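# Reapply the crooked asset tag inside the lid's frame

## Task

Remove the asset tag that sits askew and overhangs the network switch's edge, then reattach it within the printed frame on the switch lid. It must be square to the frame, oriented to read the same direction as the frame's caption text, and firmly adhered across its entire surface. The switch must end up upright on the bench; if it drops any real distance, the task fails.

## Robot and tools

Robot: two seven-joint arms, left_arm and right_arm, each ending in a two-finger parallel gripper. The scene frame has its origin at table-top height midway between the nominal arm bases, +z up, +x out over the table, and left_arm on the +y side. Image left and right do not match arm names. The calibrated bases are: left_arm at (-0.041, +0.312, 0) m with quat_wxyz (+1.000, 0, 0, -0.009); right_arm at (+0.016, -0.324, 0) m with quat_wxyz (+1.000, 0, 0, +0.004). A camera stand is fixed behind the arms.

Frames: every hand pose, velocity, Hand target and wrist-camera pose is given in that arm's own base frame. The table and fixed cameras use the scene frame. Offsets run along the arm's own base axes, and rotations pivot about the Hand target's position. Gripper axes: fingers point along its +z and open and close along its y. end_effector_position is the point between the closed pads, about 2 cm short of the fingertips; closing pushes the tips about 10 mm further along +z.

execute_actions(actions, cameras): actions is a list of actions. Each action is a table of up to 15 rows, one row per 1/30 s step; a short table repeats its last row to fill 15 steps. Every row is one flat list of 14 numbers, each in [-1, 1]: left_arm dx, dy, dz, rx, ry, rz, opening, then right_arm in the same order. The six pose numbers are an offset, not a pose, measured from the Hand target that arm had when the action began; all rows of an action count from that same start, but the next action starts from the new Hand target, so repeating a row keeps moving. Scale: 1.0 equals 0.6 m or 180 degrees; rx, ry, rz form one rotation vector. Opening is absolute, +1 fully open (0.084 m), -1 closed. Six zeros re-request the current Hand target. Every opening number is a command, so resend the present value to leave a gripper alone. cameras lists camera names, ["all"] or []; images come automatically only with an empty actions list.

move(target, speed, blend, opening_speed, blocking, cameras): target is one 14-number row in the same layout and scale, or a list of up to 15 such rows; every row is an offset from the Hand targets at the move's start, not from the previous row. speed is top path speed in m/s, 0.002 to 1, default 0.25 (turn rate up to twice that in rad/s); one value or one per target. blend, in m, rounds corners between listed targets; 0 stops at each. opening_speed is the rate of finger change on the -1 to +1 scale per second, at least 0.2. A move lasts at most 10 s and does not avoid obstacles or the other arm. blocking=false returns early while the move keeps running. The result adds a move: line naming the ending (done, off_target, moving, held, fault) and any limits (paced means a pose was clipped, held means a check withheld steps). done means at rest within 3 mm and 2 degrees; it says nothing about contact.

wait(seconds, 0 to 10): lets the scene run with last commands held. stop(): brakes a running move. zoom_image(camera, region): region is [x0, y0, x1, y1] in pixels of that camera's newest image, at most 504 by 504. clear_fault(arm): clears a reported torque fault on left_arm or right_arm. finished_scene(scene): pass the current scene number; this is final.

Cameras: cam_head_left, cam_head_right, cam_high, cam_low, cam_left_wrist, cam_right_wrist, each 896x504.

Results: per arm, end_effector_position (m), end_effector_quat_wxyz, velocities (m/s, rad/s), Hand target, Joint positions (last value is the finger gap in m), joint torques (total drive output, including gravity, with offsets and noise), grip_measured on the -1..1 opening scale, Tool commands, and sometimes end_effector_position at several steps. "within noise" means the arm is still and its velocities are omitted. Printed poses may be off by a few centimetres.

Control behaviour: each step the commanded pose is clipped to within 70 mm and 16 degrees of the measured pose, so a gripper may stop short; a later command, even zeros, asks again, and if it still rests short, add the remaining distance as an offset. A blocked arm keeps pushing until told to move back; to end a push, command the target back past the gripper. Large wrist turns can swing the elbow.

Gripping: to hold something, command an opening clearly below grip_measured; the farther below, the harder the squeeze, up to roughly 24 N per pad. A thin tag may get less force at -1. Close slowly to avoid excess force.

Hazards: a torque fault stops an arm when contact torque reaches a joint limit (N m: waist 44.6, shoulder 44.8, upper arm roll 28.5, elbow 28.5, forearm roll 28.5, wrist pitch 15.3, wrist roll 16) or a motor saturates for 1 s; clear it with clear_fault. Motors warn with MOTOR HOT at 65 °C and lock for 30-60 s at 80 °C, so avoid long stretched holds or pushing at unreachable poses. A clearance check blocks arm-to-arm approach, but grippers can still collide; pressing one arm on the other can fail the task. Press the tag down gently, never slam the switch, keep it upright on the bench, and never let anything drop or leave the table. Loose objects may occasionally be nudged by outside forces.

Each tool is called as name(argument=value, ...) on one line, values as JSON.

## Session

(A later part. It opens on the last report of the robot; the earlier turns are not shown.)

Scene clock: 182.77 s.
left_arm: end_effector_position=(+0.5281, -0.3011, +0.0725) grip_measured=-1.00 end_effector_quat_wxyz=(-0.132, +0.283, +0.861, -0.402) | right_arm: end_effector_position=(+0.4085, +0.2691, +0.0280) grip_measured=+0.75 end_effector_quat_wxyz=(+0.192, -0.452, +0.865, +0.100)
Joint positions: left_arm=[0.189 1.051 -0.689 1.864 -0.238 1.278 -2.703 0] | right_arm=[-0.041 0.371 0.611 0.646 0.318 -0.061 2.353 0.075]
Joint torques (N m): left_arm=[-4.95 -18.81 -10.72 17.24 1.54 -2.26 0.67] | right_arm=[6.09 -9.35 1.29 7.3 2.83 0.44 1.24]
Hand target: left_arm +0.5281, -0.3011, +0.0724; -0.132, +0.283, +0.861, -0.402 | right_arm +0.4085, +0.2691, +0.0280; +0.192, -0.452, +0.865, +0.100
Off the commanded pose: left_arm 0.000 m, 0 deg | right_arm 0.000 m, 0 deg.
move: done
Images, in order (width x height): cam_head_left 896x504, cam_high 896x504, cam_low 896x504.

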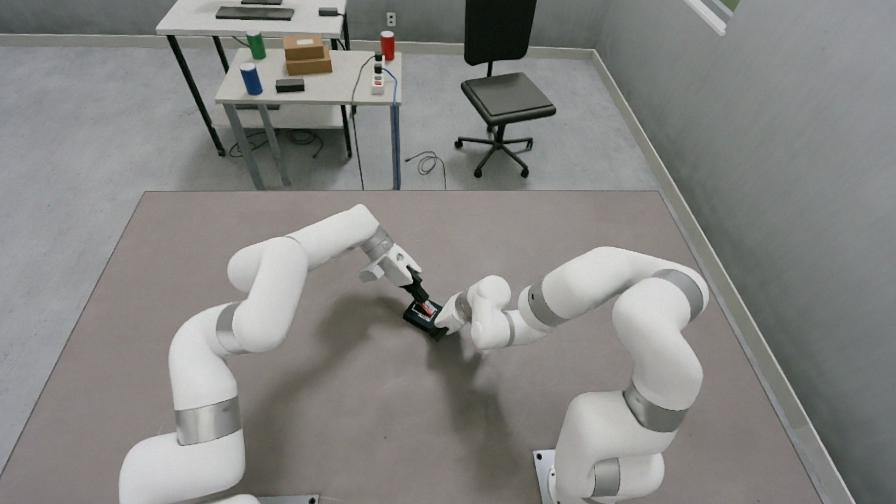

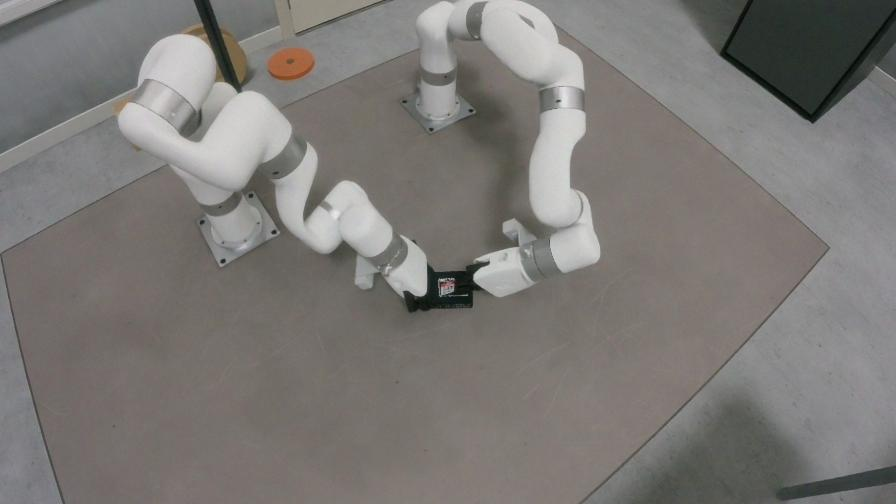

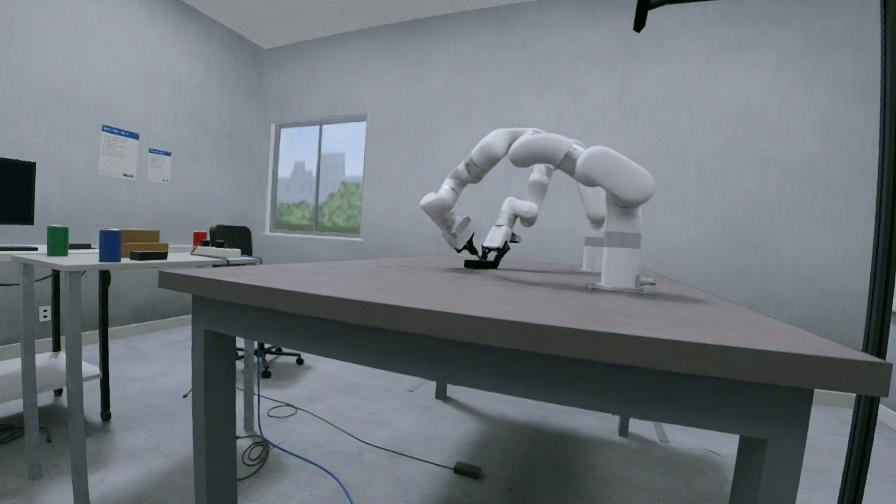

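move(target=[[0,0,0.0083,0,0,0,-1,0,0,0,0,0,0,0.2],[-0.0049,0.0032,0.0083,0,0,0.0222,-1,0,0,0,0,0,0,0.2],[-0.0049,0.0032,0.003,0,0,0.0222,-1,0,0,0,0,0,0,0.2]], speed=0.03, cameras=["cam_high","cam_head_left","cam_low","cam_left_wrist"])

zoom_image(camera="cam_high", region=[430, 265, 480, 315])

zoom_image(camera="cam_head_left", region=[400, 290, 440, 330])

zoom_image(camera="cam_low", region=[460, 245, 500, 275])

Scene clock: 205.47 s.
left_arm: end_effector_position=(+0.5252, -0.2991, +0.0743) grip_measured=-1.00 end_effector_quat_wxyz=(-0.118, +0.252, +0.870, -0.406) | right_arm: end_effector_position=(+0.4085, +0.2691, +0.0280) grip_measured=+0.75 end_effector_quat_wxyz=(+0.192, -0.452, +0.865, +0.100)
Joint positions: left_arm=[0.232 0.996 -0.699 1.751 -0.279 1.186 -2.716 0] | right_arm=[-0.041 0.371 0.611 0.646 0.318 -0.061 2.353 0.075]
Joint torques (N m): left_arm=[-4.8 -17.85 -10.98 13.38 1.57 -2.35 0.83] | right_arm=[5.62 -9.16 1.51 7.51 2.65 0.47 1.15]
Hand target: left_arm +0.5252, -0.2992, +0.0742; -0.118, +0.252, +0.870, -0.406 | right_arm +0.4085, +0.2691, +0.0280; +0.192, -0.452, +0.865, +0.100
Off the commanded pose: left_arm 0.000 m, 0 deg | right_arm 0.000 m, 0 deg.
move: done
Images, in order (width x height): cam_head_left 896x504, cam_high 896x504, cam_low 896x504, cam_left_wrist 896x504.

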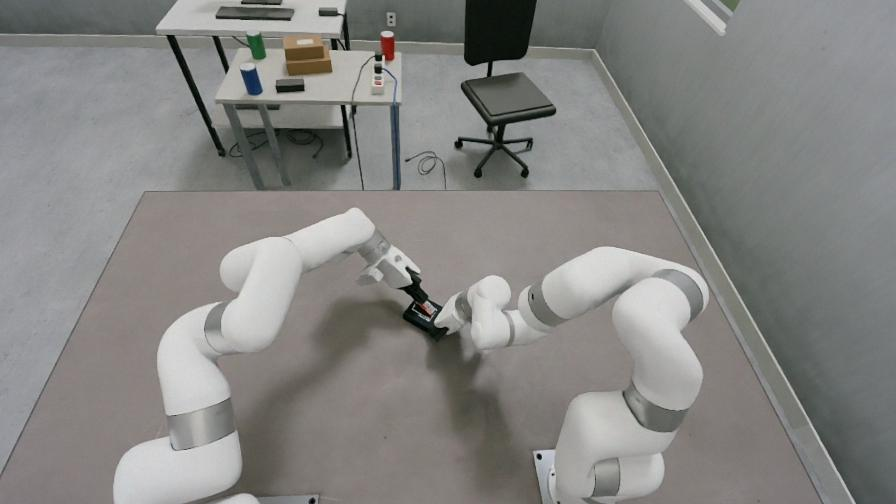

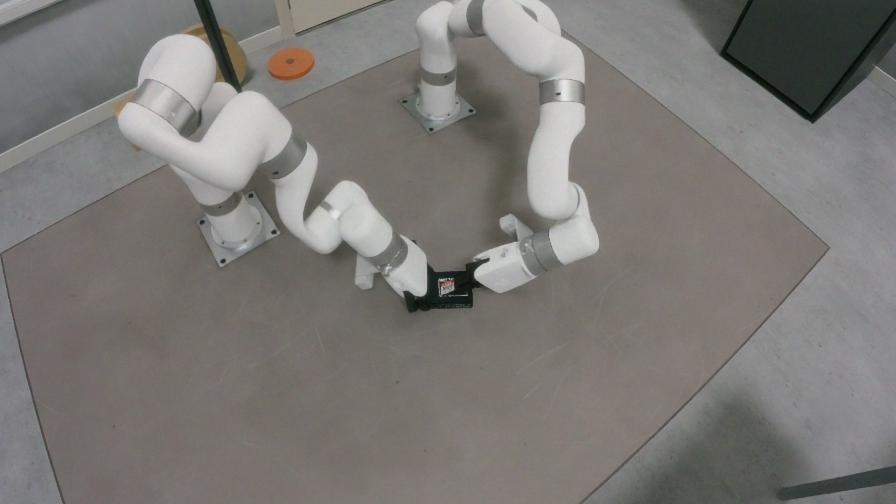

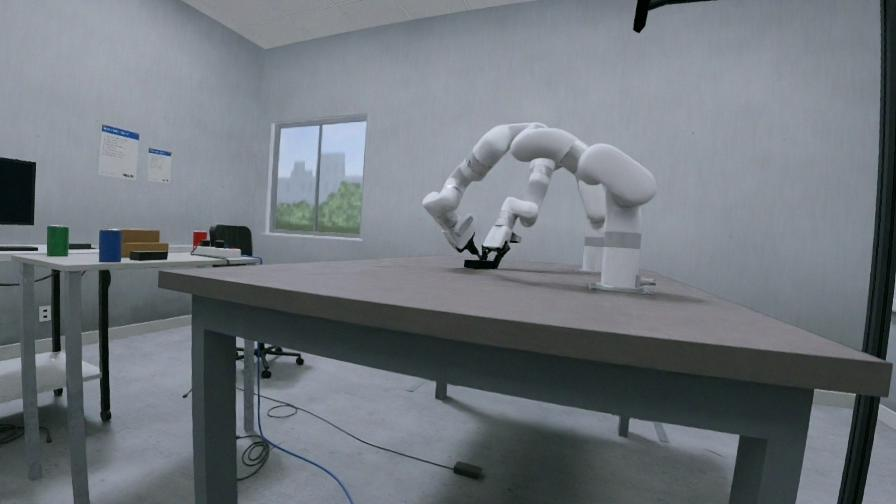

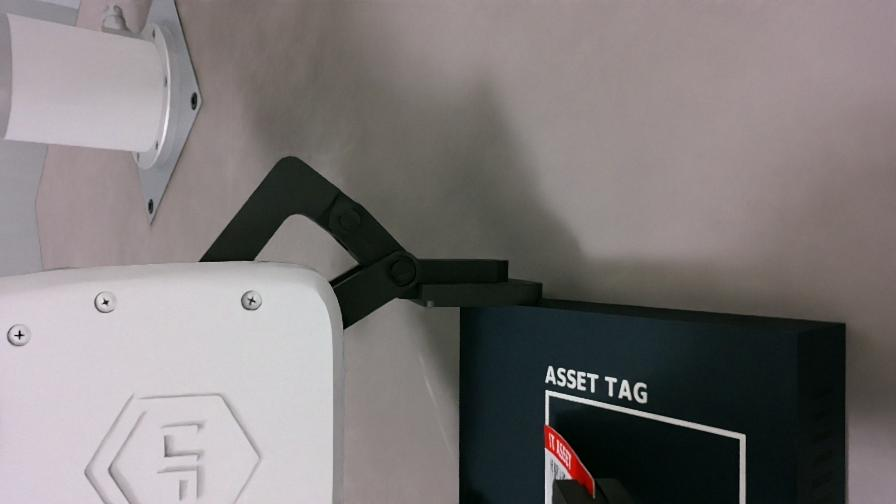

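Scaled by 10.080 from the camera's 896x504 image, which has a finer 1280x720 frame.

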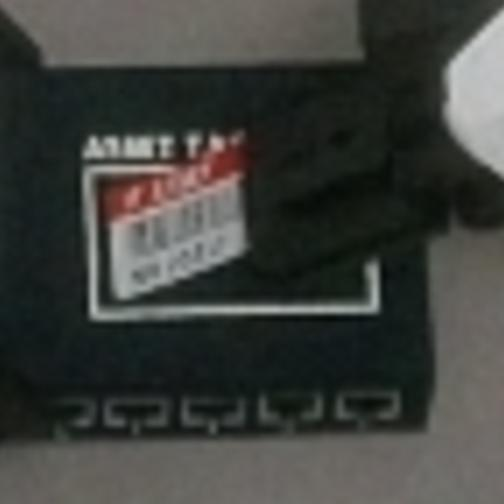

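Scaled by 12.600 from the camera's 896x504 image, which has a finer 1280x720 frame.

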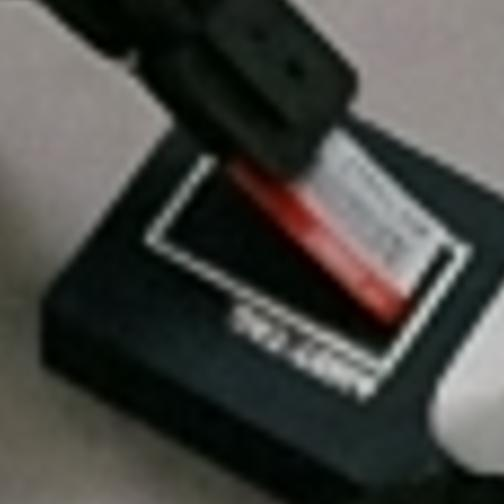

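Scaled by 12.600 from the camera's 896x504 image, which has a finer 1280x720 frame.

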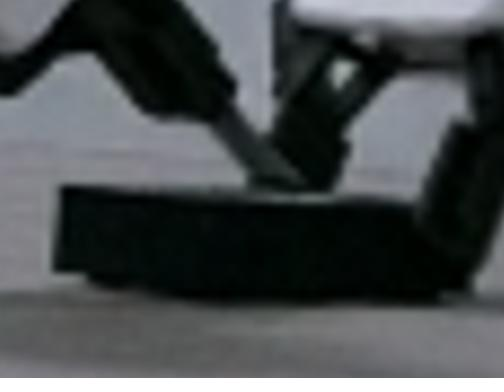

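move(target=[0.001,0.0015,-0.0067,0,0,0,-1,0,0,0,0,0,0,0.2], speed=0.03, cameras=["cam_high","cam_head_left","cam_low"])

zoom_image(camera="cam_high", region=[430, 265, 480, 315])

zoom_image(camera="cam_head_left", region=[400, 290, 440, 330])

Scene clock: 218.40 s.
left_arm: end_effector_position=(+0.5258, -0.2983, +0.0703) grip_measured=-1.00 end_effector_quat_wxyz=(-0.118, +0.252, +0.870, -0.406) | right_arm: end_effector_position=(+0.4085, +0.2691, +0.0280) grip_measured=+0.75 end_effector_quat_wxyz=(+0.192, -0.452, +0.865, +0.100)
Joint positions: left_arm=[0.231 1.004 -0.696 1.754 -0.277 1.184 -2.712 0] | right_arm=[-0.041 0.371 0.611 0.646 0.318 -0.061 2.353 0.075]
Joint torques (N m): left_arm=[-4.71 -18.46 -10.93 17.13 1.57 -2.26 0.74] | right_arm=[5.65 -9.21 1.29 7.34 2.59 0.35 1.09]
Hand target: left_arm +0.5258, -0.2983, +0.0702; -0.118, +0.252, +0.870, -0.406 | right_arm +0.4085, +0.2691, +0.0280; +0.192, -0.452, +0.865, +0.100
Off the commanded pose: left_arm 0.000 m, 0 deg | right_arm 0.000 m, 0 deg.
move: done
Images, in order (width x height): cam_head_left 896x504, cam_high 896x504, cam_low 896x504.

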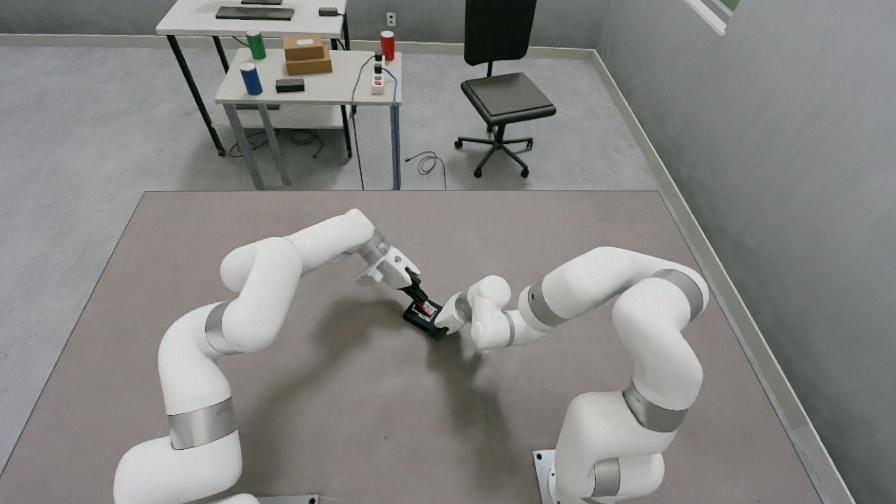

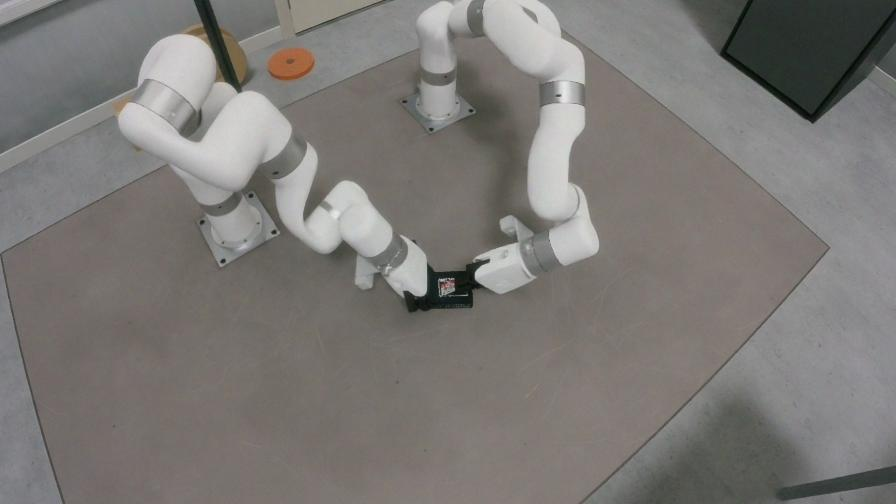

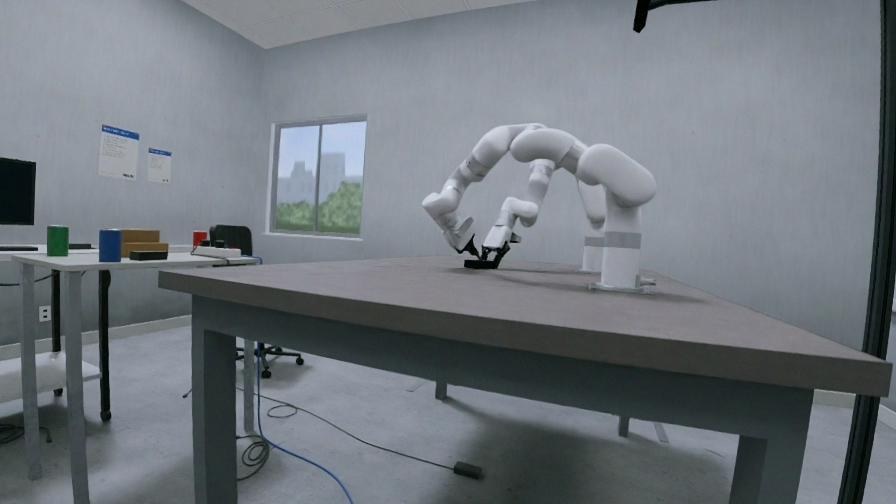

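Scaled by 10.080 from the camera's 896x504 image, which has a finer 1280x720 frame.

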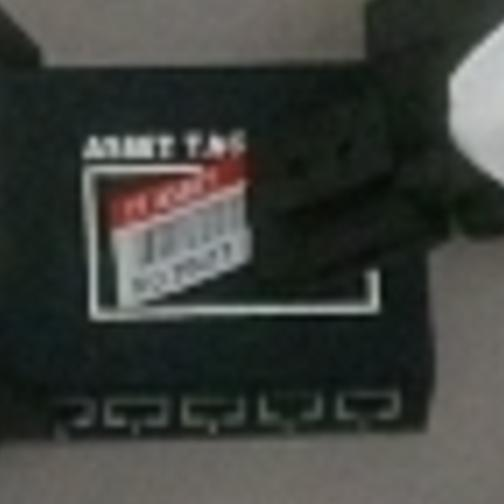

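Scaled by 12.600 from the camera's 896x504 image, which has a finer 1280x720 frame.

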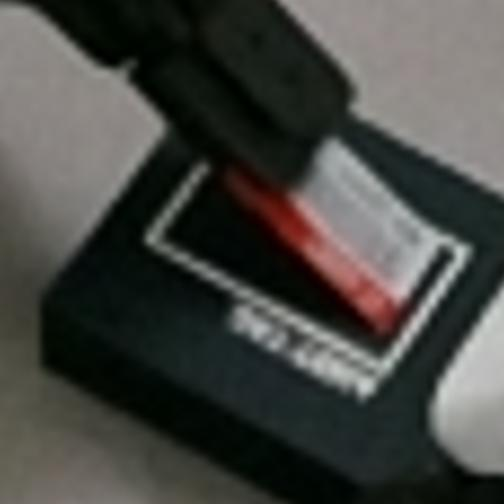

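move(target=[[0,0,0.01,0,0,0,-1,0,0,0,0,0,0,0.2],[0,0,0.01,0,0,-0.0125,-1,0,0,0,0,0,0,0.2],[0,0,0,0,0,-0.0125,-1,0,0,0,0,0,0,0.2]], speed=0.03, cameras=["cam_high","cam_head_left"])

zoom_image(camera="cam_high", region=[430, 265, 480, 315])

zoom_image(camera="cam_head_left", region=[400, 290, 440, 330])

Scene clock: 228.83 s.
left_arm: end_effector_position=(+0.5258, -0.2983, +0.0703) grip_measured=-1.00 end_effector_quat_wxyz=(-0.126, +0.269, +0.865, -0.404) | right_arm: end_effector_position=(+0.4085, +0.2691, +0.0280) grip_measured=+0.75 end_effector_quat_wxyz=(+0.192, -0.452, +0.865, +0.100)
Joint positions: left_arm=[0.213 1.026 -0.692 1.804 -0.255 1.232 -2.703 0] | right_arm=[-0.041 0.371 0.611 0.646 0.318 -0.061 2.353 0.075]
Joint torques (N m): left_arm=[-5.12 -18.46 -10.87 17.02 1.51 -2.14 0.64] | right_arm=[5.75 -9.09 1.38 7.58 2.65 0.37 1.28]
Hand target: left_arm +0.5258, -0.2983, +0.0702; -0.126, +0.269, +0.865, -0.404 | right_arm +0.4085, +0.2691, +0.0280; +0.192, -0.452, +0.865, +0.100
Off the commanded pose: left_arm 0.000 m, 0 deg | right_arm 0.000 m, 0 deg.
move: done
Images, in order (width x height): cam_head_left 896x504, cam_high 896x504.

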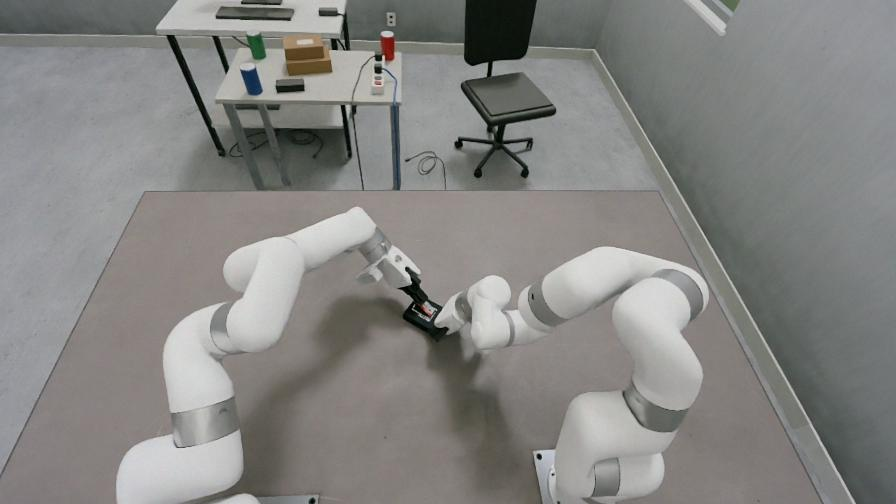

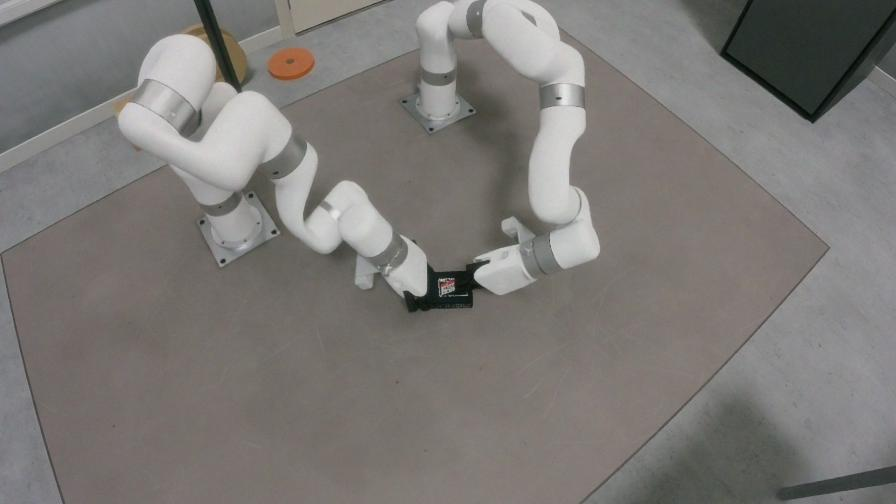

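Scaled by 10.080 from the camera's 896x504 image, which has a finer 1280x720 frame.

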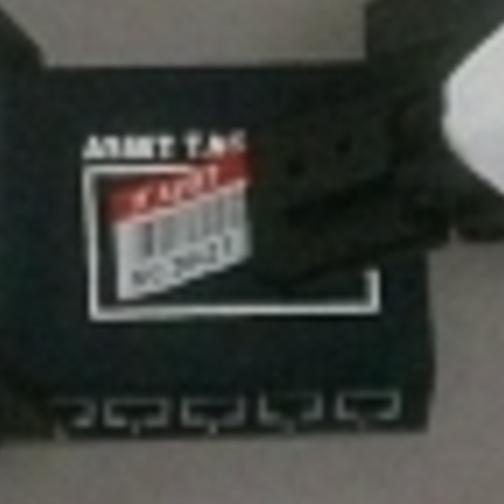

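Scaled by 12.600 from the camera's 896x504 image, which has a finer 1280x720 frame.

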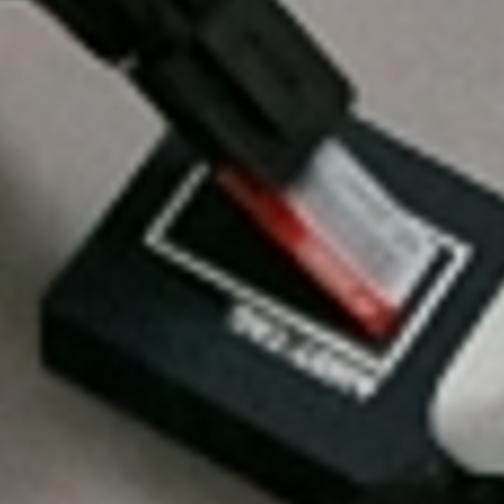

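move(target=[[0,0,0.01,0,0,0,-1,0,0,0,0,0,0,0.2],[0.0022,-0.0015,0.01,0,0,-0.0167,-1,0,0,0,0,0,0,0.2],[0.0022,-0.0015,-0.001,0,0,-0.0167,-1,0,0,0,0,0,0,0.2]], speed=0.03, cameras=["cam_high","cam_head_left"])

zoom_image(camera="cam_high", region=[430, 265, 480, 315])

zoom_image(camera="cam_head_left", region=[400, 290, 440, 330])

Scene clock: 237.50 s.
left_arm: end_effector_position=(+0.5271, -0.2992, +0.0697) grip_measured=-1.00 end_effector_quat_wxyz=(-0.137, +0.292, +0.858, -0.400) | right_arm: end_effector_position=(+0.4085, +0.2691, +0.0280) grip_measured=+0.75 end_effector_quat_wxyz=(+0.192, -0.452, +0.865, +0.100)
Joint positions: left_arm=[0.183 1.064 -0.686 1.885 -0.226 1.3 -2.692 0] | right_arm=[-0.041 0.371 0.611 0.646 0.318 -0.061 2.353 0.075]
Joint torques (N m): left_arm=[-4.87 -19.01 -10.56 17.08 1.36 -2.3 0.73] | right_arm=[5.57 -9.01 1.52 7.51 2.63 0.39 1.12]
Hand target: left_arm +0.5271, -0.2992, +0.0696; -0.137, +0.292, +0.858, -0.400 | right_arm +0.4085, +0.2691, +0.0280; +0.192, -0.452, +0.865, +0.100
Off the commanded pose: left_arm 0.000 m, 0 deg | right_arm 0.000 m, 0 deg.
move: done
Images, in order (width x height): cam_head_left 896x504, cam_high 896x504.

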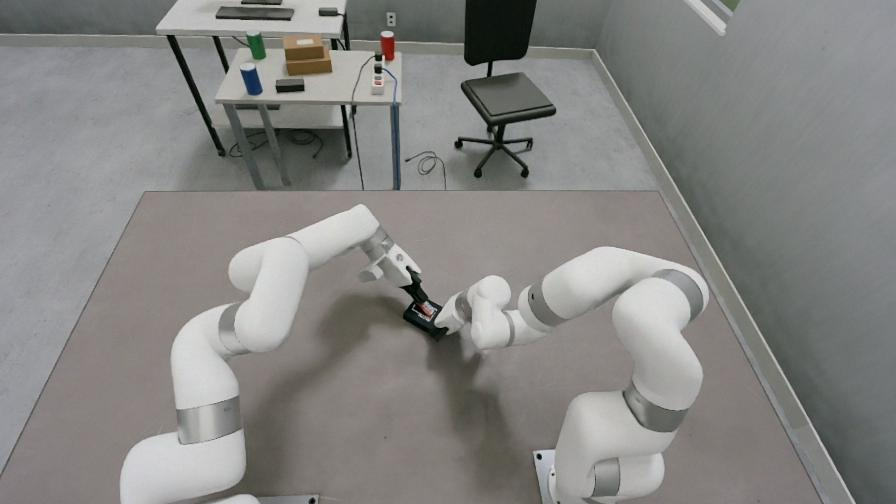

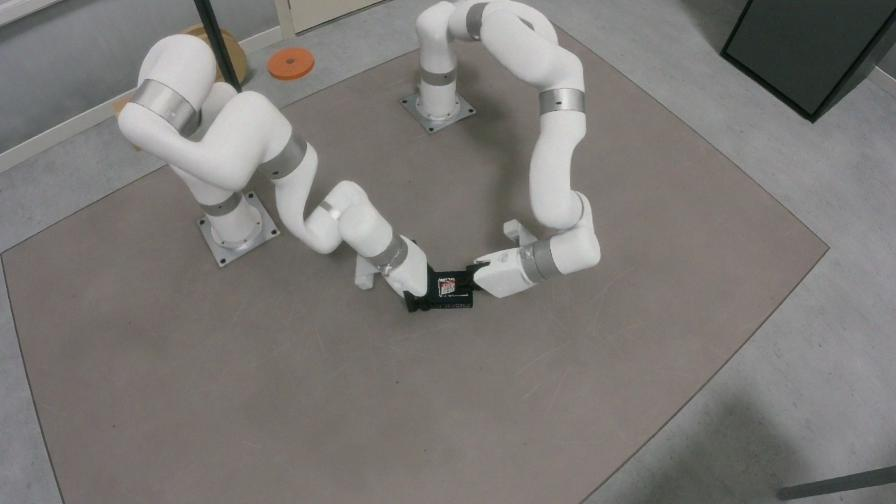

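Scaled by 10.080 from the camera's 896x504 image, which has a finer 1280x720 frame.

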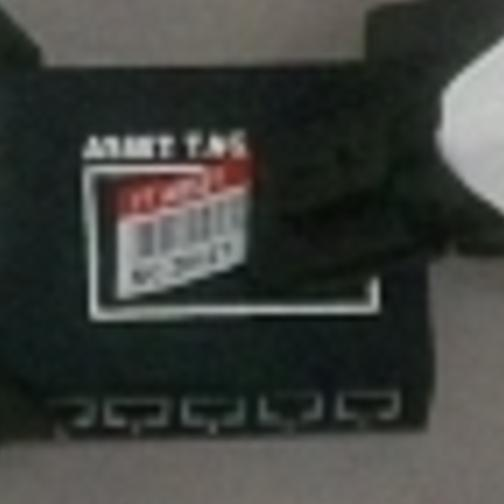

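Scaled by 12.600 from the camera's 896x504 image, which has a finer 1280x720 frame.

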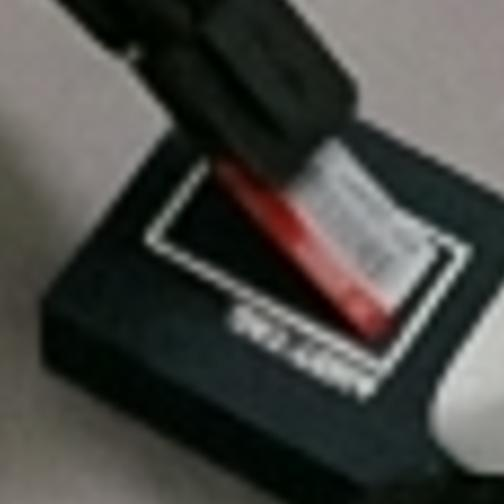

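move(target=[[0,0,0.01,0,0,0,-1,0,0,0,0,0,0,0.2],[-0.0016,-0.0025,0.01,0,0,0,-1,0,0,0,0,0,0,0.2],[-0.0016,-0.0025,0.0005,0,0,0,-1,0,0,0,0,0,0,0.2]], speed=0.03, cameras=["cam_high","cam_head_left"])

zoom_image(camera="cam_high", region=[430, 265, 480, 315])

zoom_image(camera="cam_head_left", region=[400, 290, 440, 330])

Scene clock: 245.53 s.
left_arm: end_effector_position=(+0.5261, -0.3007, +0.0700) grip_measured=-1.00 end_effector_quat_wxyz=(-0.137, +0.292, +0.858, -0.400) | right_arm: end_effector_position=(+0.4085, +0.2691, +0.0280) grip_measured=+0.75 end_effector_quat_wxyz=(+0.192, -0.452, +0.865, +0.100)
Joint positions: left_arm=[0.182 1.062 -0.687 1.88 -0.227 1.297 -2.693 0] | right_arm=[-0.041 0.371 0.611 0.646 0.318 -0.061 2.353 0.075]
Joint torques (N m): left_arm=[-4.79 -18.76 -10.46 17.22 1.47 -2.38 0.5] | right_arm=[5.71 -9.28 1.43 7.51 2.54 0.3 1.16]
Hand target: left_arm +0.5262, -0.3007, +0.0699; -0.137, +0.292, +0.858, -0.400 | right_arm +0.4085, +0.2691, +0.0280; +0.192, -0.452, +0.865, +0.100
Off the commanded pose: left_arm 0.000 m, 0 deg | right_arm 0.000 m, 0 deg.
move: done
Images, in order (width x height): cam_head_left 896x504, cam_high 896x504.

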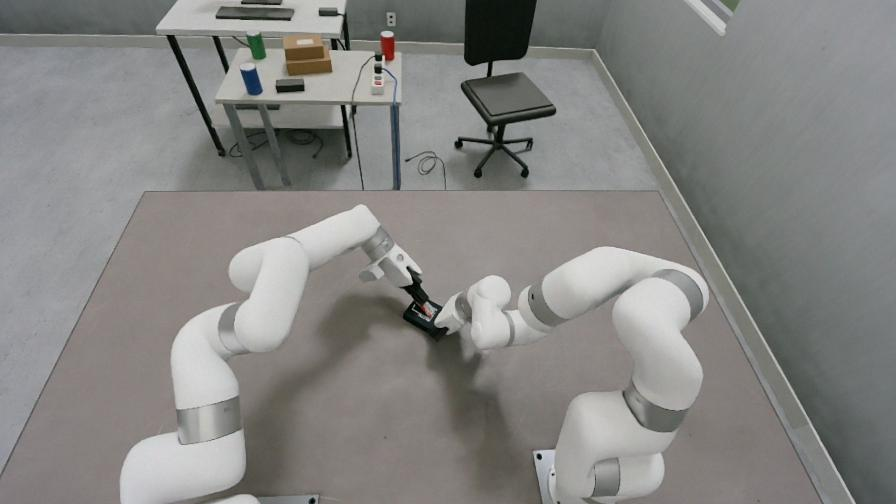

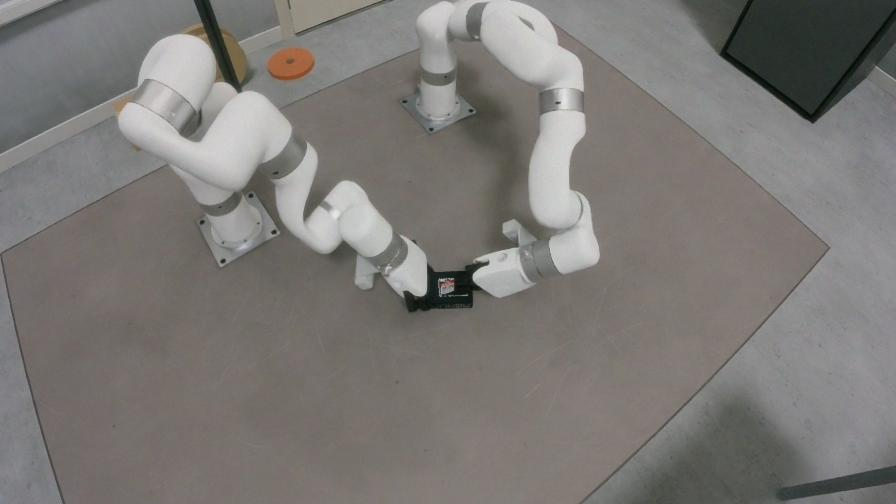

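Scaled by 10.080 from the camera's 896x504 image, which has a finer 1280x720 frame.

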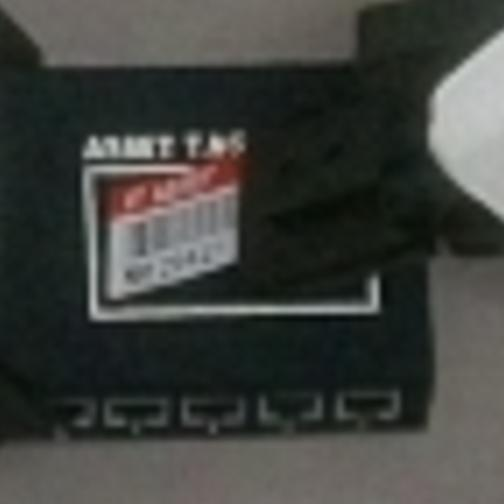

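Scaled by 12.600 from the camera's 896x504 image, which has a finer 1280x720 frame.

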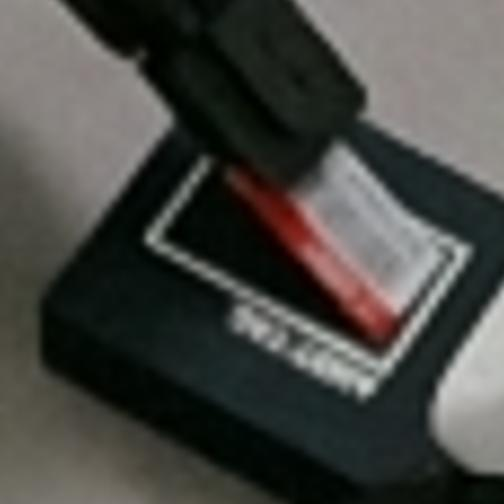

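move(target=[[0.0022,0.0057,-0.0128,0,0,0,-1,0,0,0,0,0,0,0.2]], speed=0.03, cameras=["cam_high","cam_head_left"])

zoom_image(camera="cam_high", region=[430, 265, 480, 315])

zoom_image(camera="cam_head_left", region=[400, 290, 440, 330])

Scene clock: 250.30 s.
left_arm: end_effector_position=(+0.5275, -0.2973, +0.0623) grip_measured=-1.00 end_effector_quat_wxyz=(-0.137, +0.292, +0.858, -0.400) | right_arm: end_effector_position=(+0.4085, +0.2691, +0.0280) grip_measured=+0.75 end_effector_quat_wxyz=(+0.192, -0.452, +0.865, +0.100)
Joint positions: left_arm=[0.183 1.076 -0.682 1.886 -0.222 1.294 -2.683 0] | right_arm=[-0.041 0.371 0.611 0.646 0.318 -0.061 2.353 0.075]
Joint torques (N m): left_arm=[5.23 -18.86 -10.68 17.12 1.32 -2.21 0.75] | right_arm=[5.41 -8.96 1.42 7.67 2.4 -0.1 1.06]
Hand target: left_arm +0.5275, -0.2972, +0.0622; -0.137, +0.292, +0.858, -0.400 | right_arm +0.4085, +0.2691, +0.0280; +0.192, -0.452, +0.865, +0.100
Off the commanded pose: left_arm 0.000 m, 0 deg | right_arm 0.000 m, 0 deg.
move: done
Images, in order (width x height): cam_head_left 896x504, cam_high 896x504.

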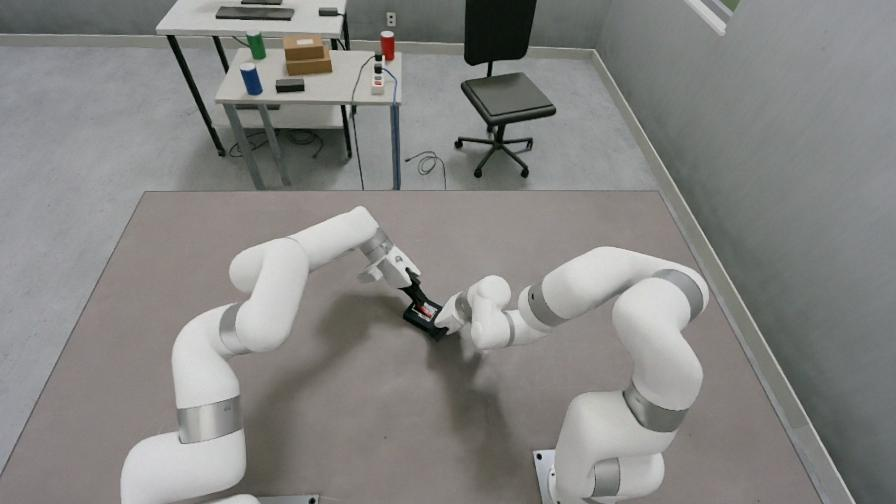

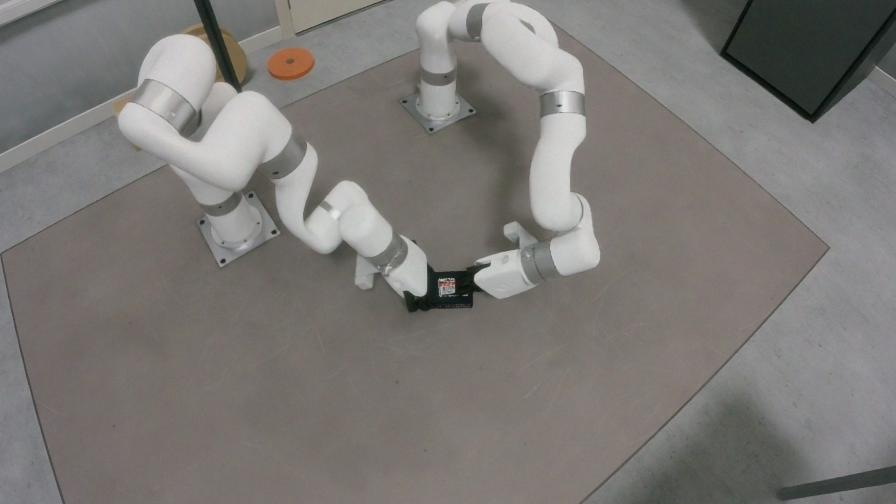

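Scaled by 10.080 from the camera's 896x504 image, which has a finer 1280x720 frame.

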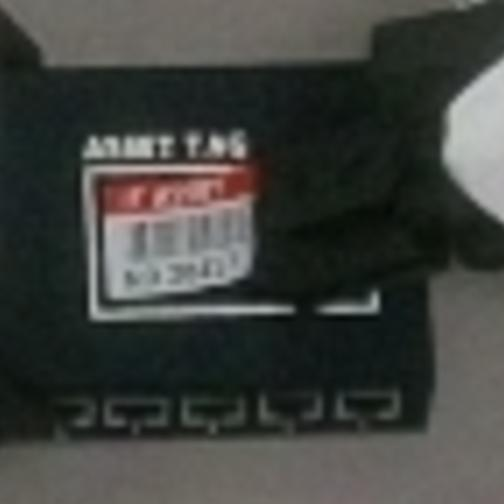

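Scaled by 12.600 from the camera's 896x504 image, which has a finer 1280x720 frame.

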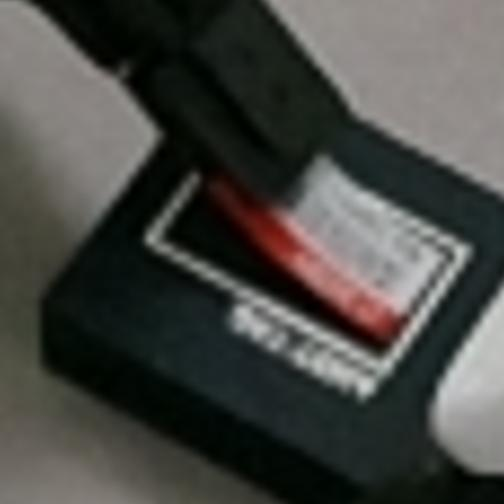

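move(target=[[-0.0017,0.008,-0.0127,0,0,0.0167,-1,0,0,0,0,0,0,0.2]], speed=0.03, cameras=["cam_high","cam_head_left"])

zoom_image(camera="cam_high", region=[430, 265, 480, 315])

zoom_image(camera="cam_head_left", region=[400, 290, 440, 330])

Scene clock: 256.00 s.
left_arm: end_effector_position=(+0.5265, -0.2925, +0.0546) grip_measured=-1.00 end_effector_quat_wxyz=(-0.126, +0.269, +0.865, -0.404) | right_arm: end_effector_position=(+0.4085, +0.2691, +0.0280) grip_measured=+0.75 end_effector_quat_wxyz=(+0.192, -0.452, +0.865, +0.100)
Joint positions: left_arm=[0.216 1.051 -0.682 1.805 -0.247 1.22 -2.684 0] | right_arm=[-0.041 0.371 0.611 0.646 0.318 -0.061 2.353 0.075]
Joint torques (N m): left_arm=[6.04 -26.72 -20.34 12.21 -3.1 -2.23 -0.14] | right_arm=[5.26 -9.15 1.36 7.71 2.48 -0.39 1.01]
Hand target: left_arm +0.5265, -0.2924, +0.0546; -0.126, +0.269, +0.865, -0.404 | right_arm +0.4085, +0.2691, +0.0280; +0.192, -0.452, +0.865, +0.100
Off the commanded pose: left_arm 0.000 m, 0 deg | right_arm 0.000 m, 0 deg.
move: done
Images, in order (width x height): cam_head_left 896x504, cam_high 896x504.

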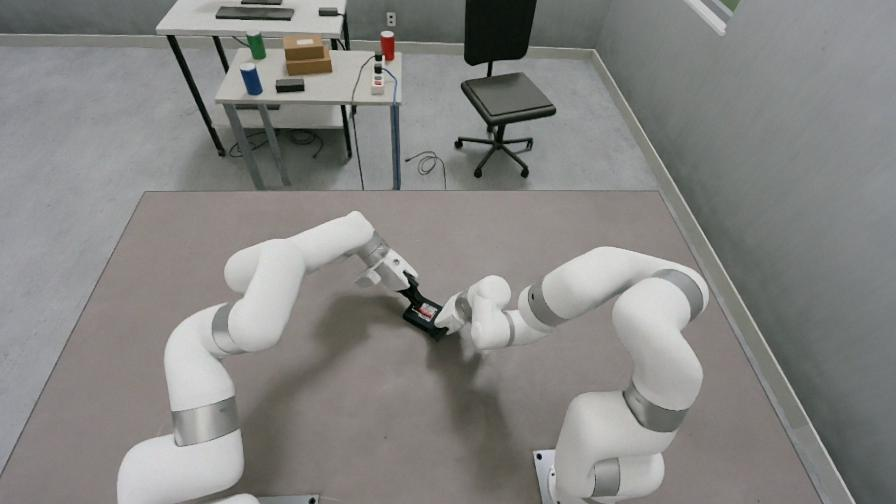

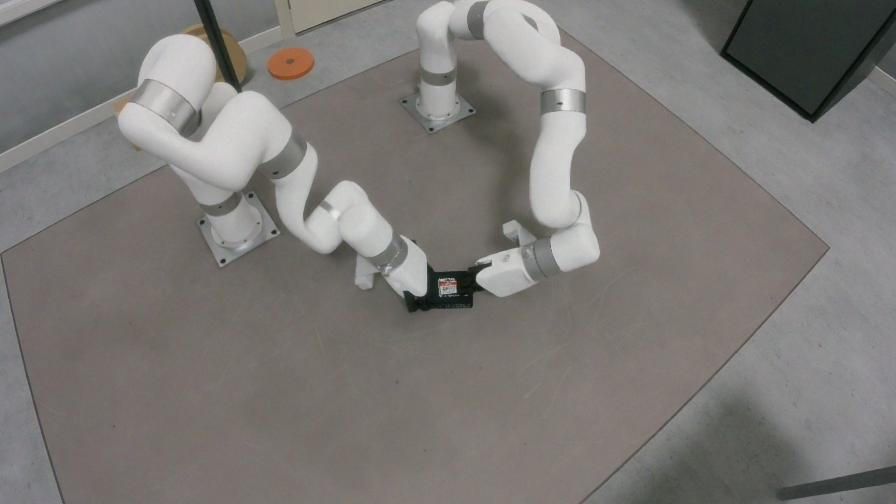

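Scaled by 10.080 from the camera's 896x504 image, which has a finer 1280x720 frame.

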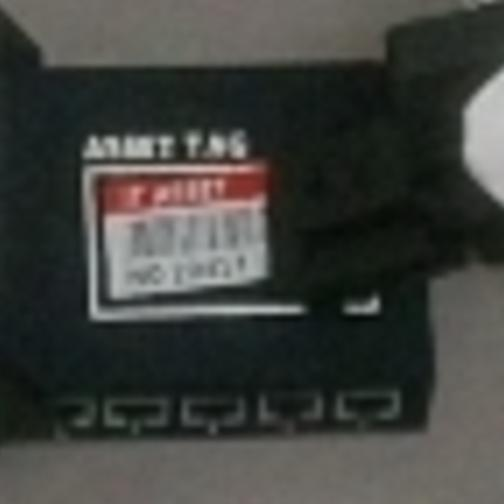

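Scaled by 12.600 from the camera's 896x504 image, which has a finer 1280x720 frame.

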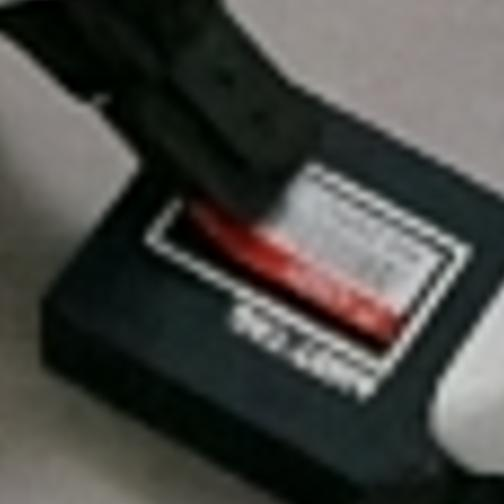

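move(target=[-0.0047,-0.0069,-0.003,0.1377,-0.0939,0,-1,0,0,0,0,0,0,0.2], speed=0.05, cameras=["cam_high","cam_head_left"])

zoom_image(camera="cam_high", region=[430, 265, 480, 315])

zoom_image(camera="cam_head_left", region=[400, 290, 440, 330])

Scene clock: 267.17 s.
left_arm: end_effector_position=(+0.5232, -0.2976, +0.0532) grip_measured=-1.00 end_effector_quat_wxyz=(-0.053, +0.293, +0.940, -0.166) | right_arm: end_effector_position=(+0.4085, +0.2691, +0.0280) grip_measured=+0.75 end_effector_quat_wxyz=(+0.192, -0.452, +0.865, +0.100)
Joint positions: left_arm=[0.001 0.768 -0.52 1.569 0.011 0.947 -2.947 0] | right_arm=[-0.041 0.371 0.611 0.646 0.318 -0.061 2.353 0.075]
Joint torques (N m): left_arm=[13.77 -7.6 26.3 1.18 10.44 -6.11 -0.89] | right_arm=[5.37 -10.04 1.56 7.6 2.4 -1.27 1]
Hand target: left_arm +0.5236, -0.2966, +0.0528; -0.053, +0.292, +0.940, -0.166 | right_arm +0.4085, +0.2691, +0.0280; +0.192, -0.452, +0.865, +0.100
Off the commanded pose: left_arm 0.001 m, 0 deg | right_arm 0.000 m, 0 deg.
move: done
Images, in order (width x height): cam_head_left 896x504, cam_high 896x504.

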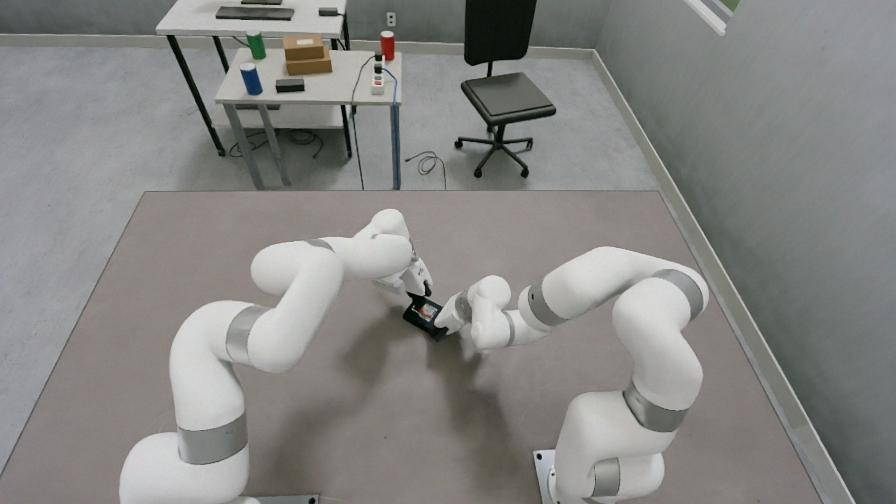

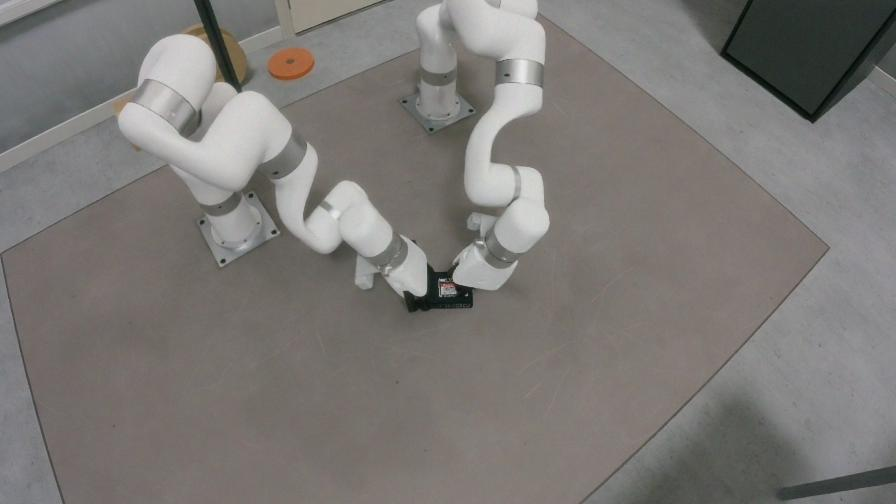

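Scaled by 10.080 from the camera's 896x504 image, which has a finer 1280x720 frame.

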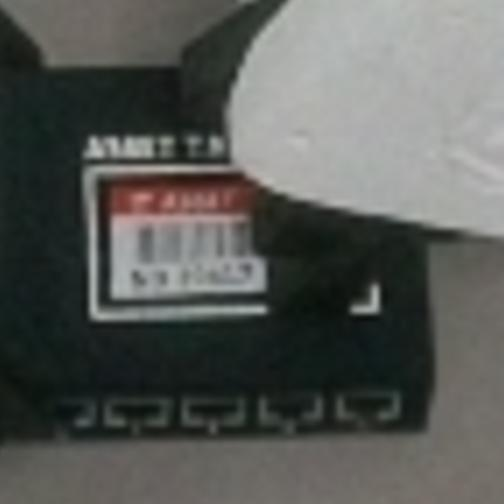

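Scaled by 12.600 from the camera's 896x504 image, which has a finer 1280x720 frame.

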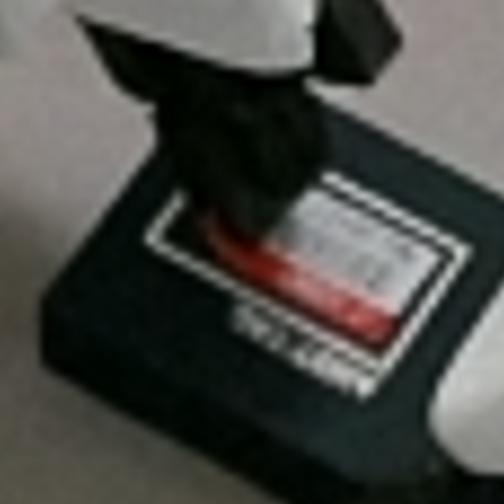

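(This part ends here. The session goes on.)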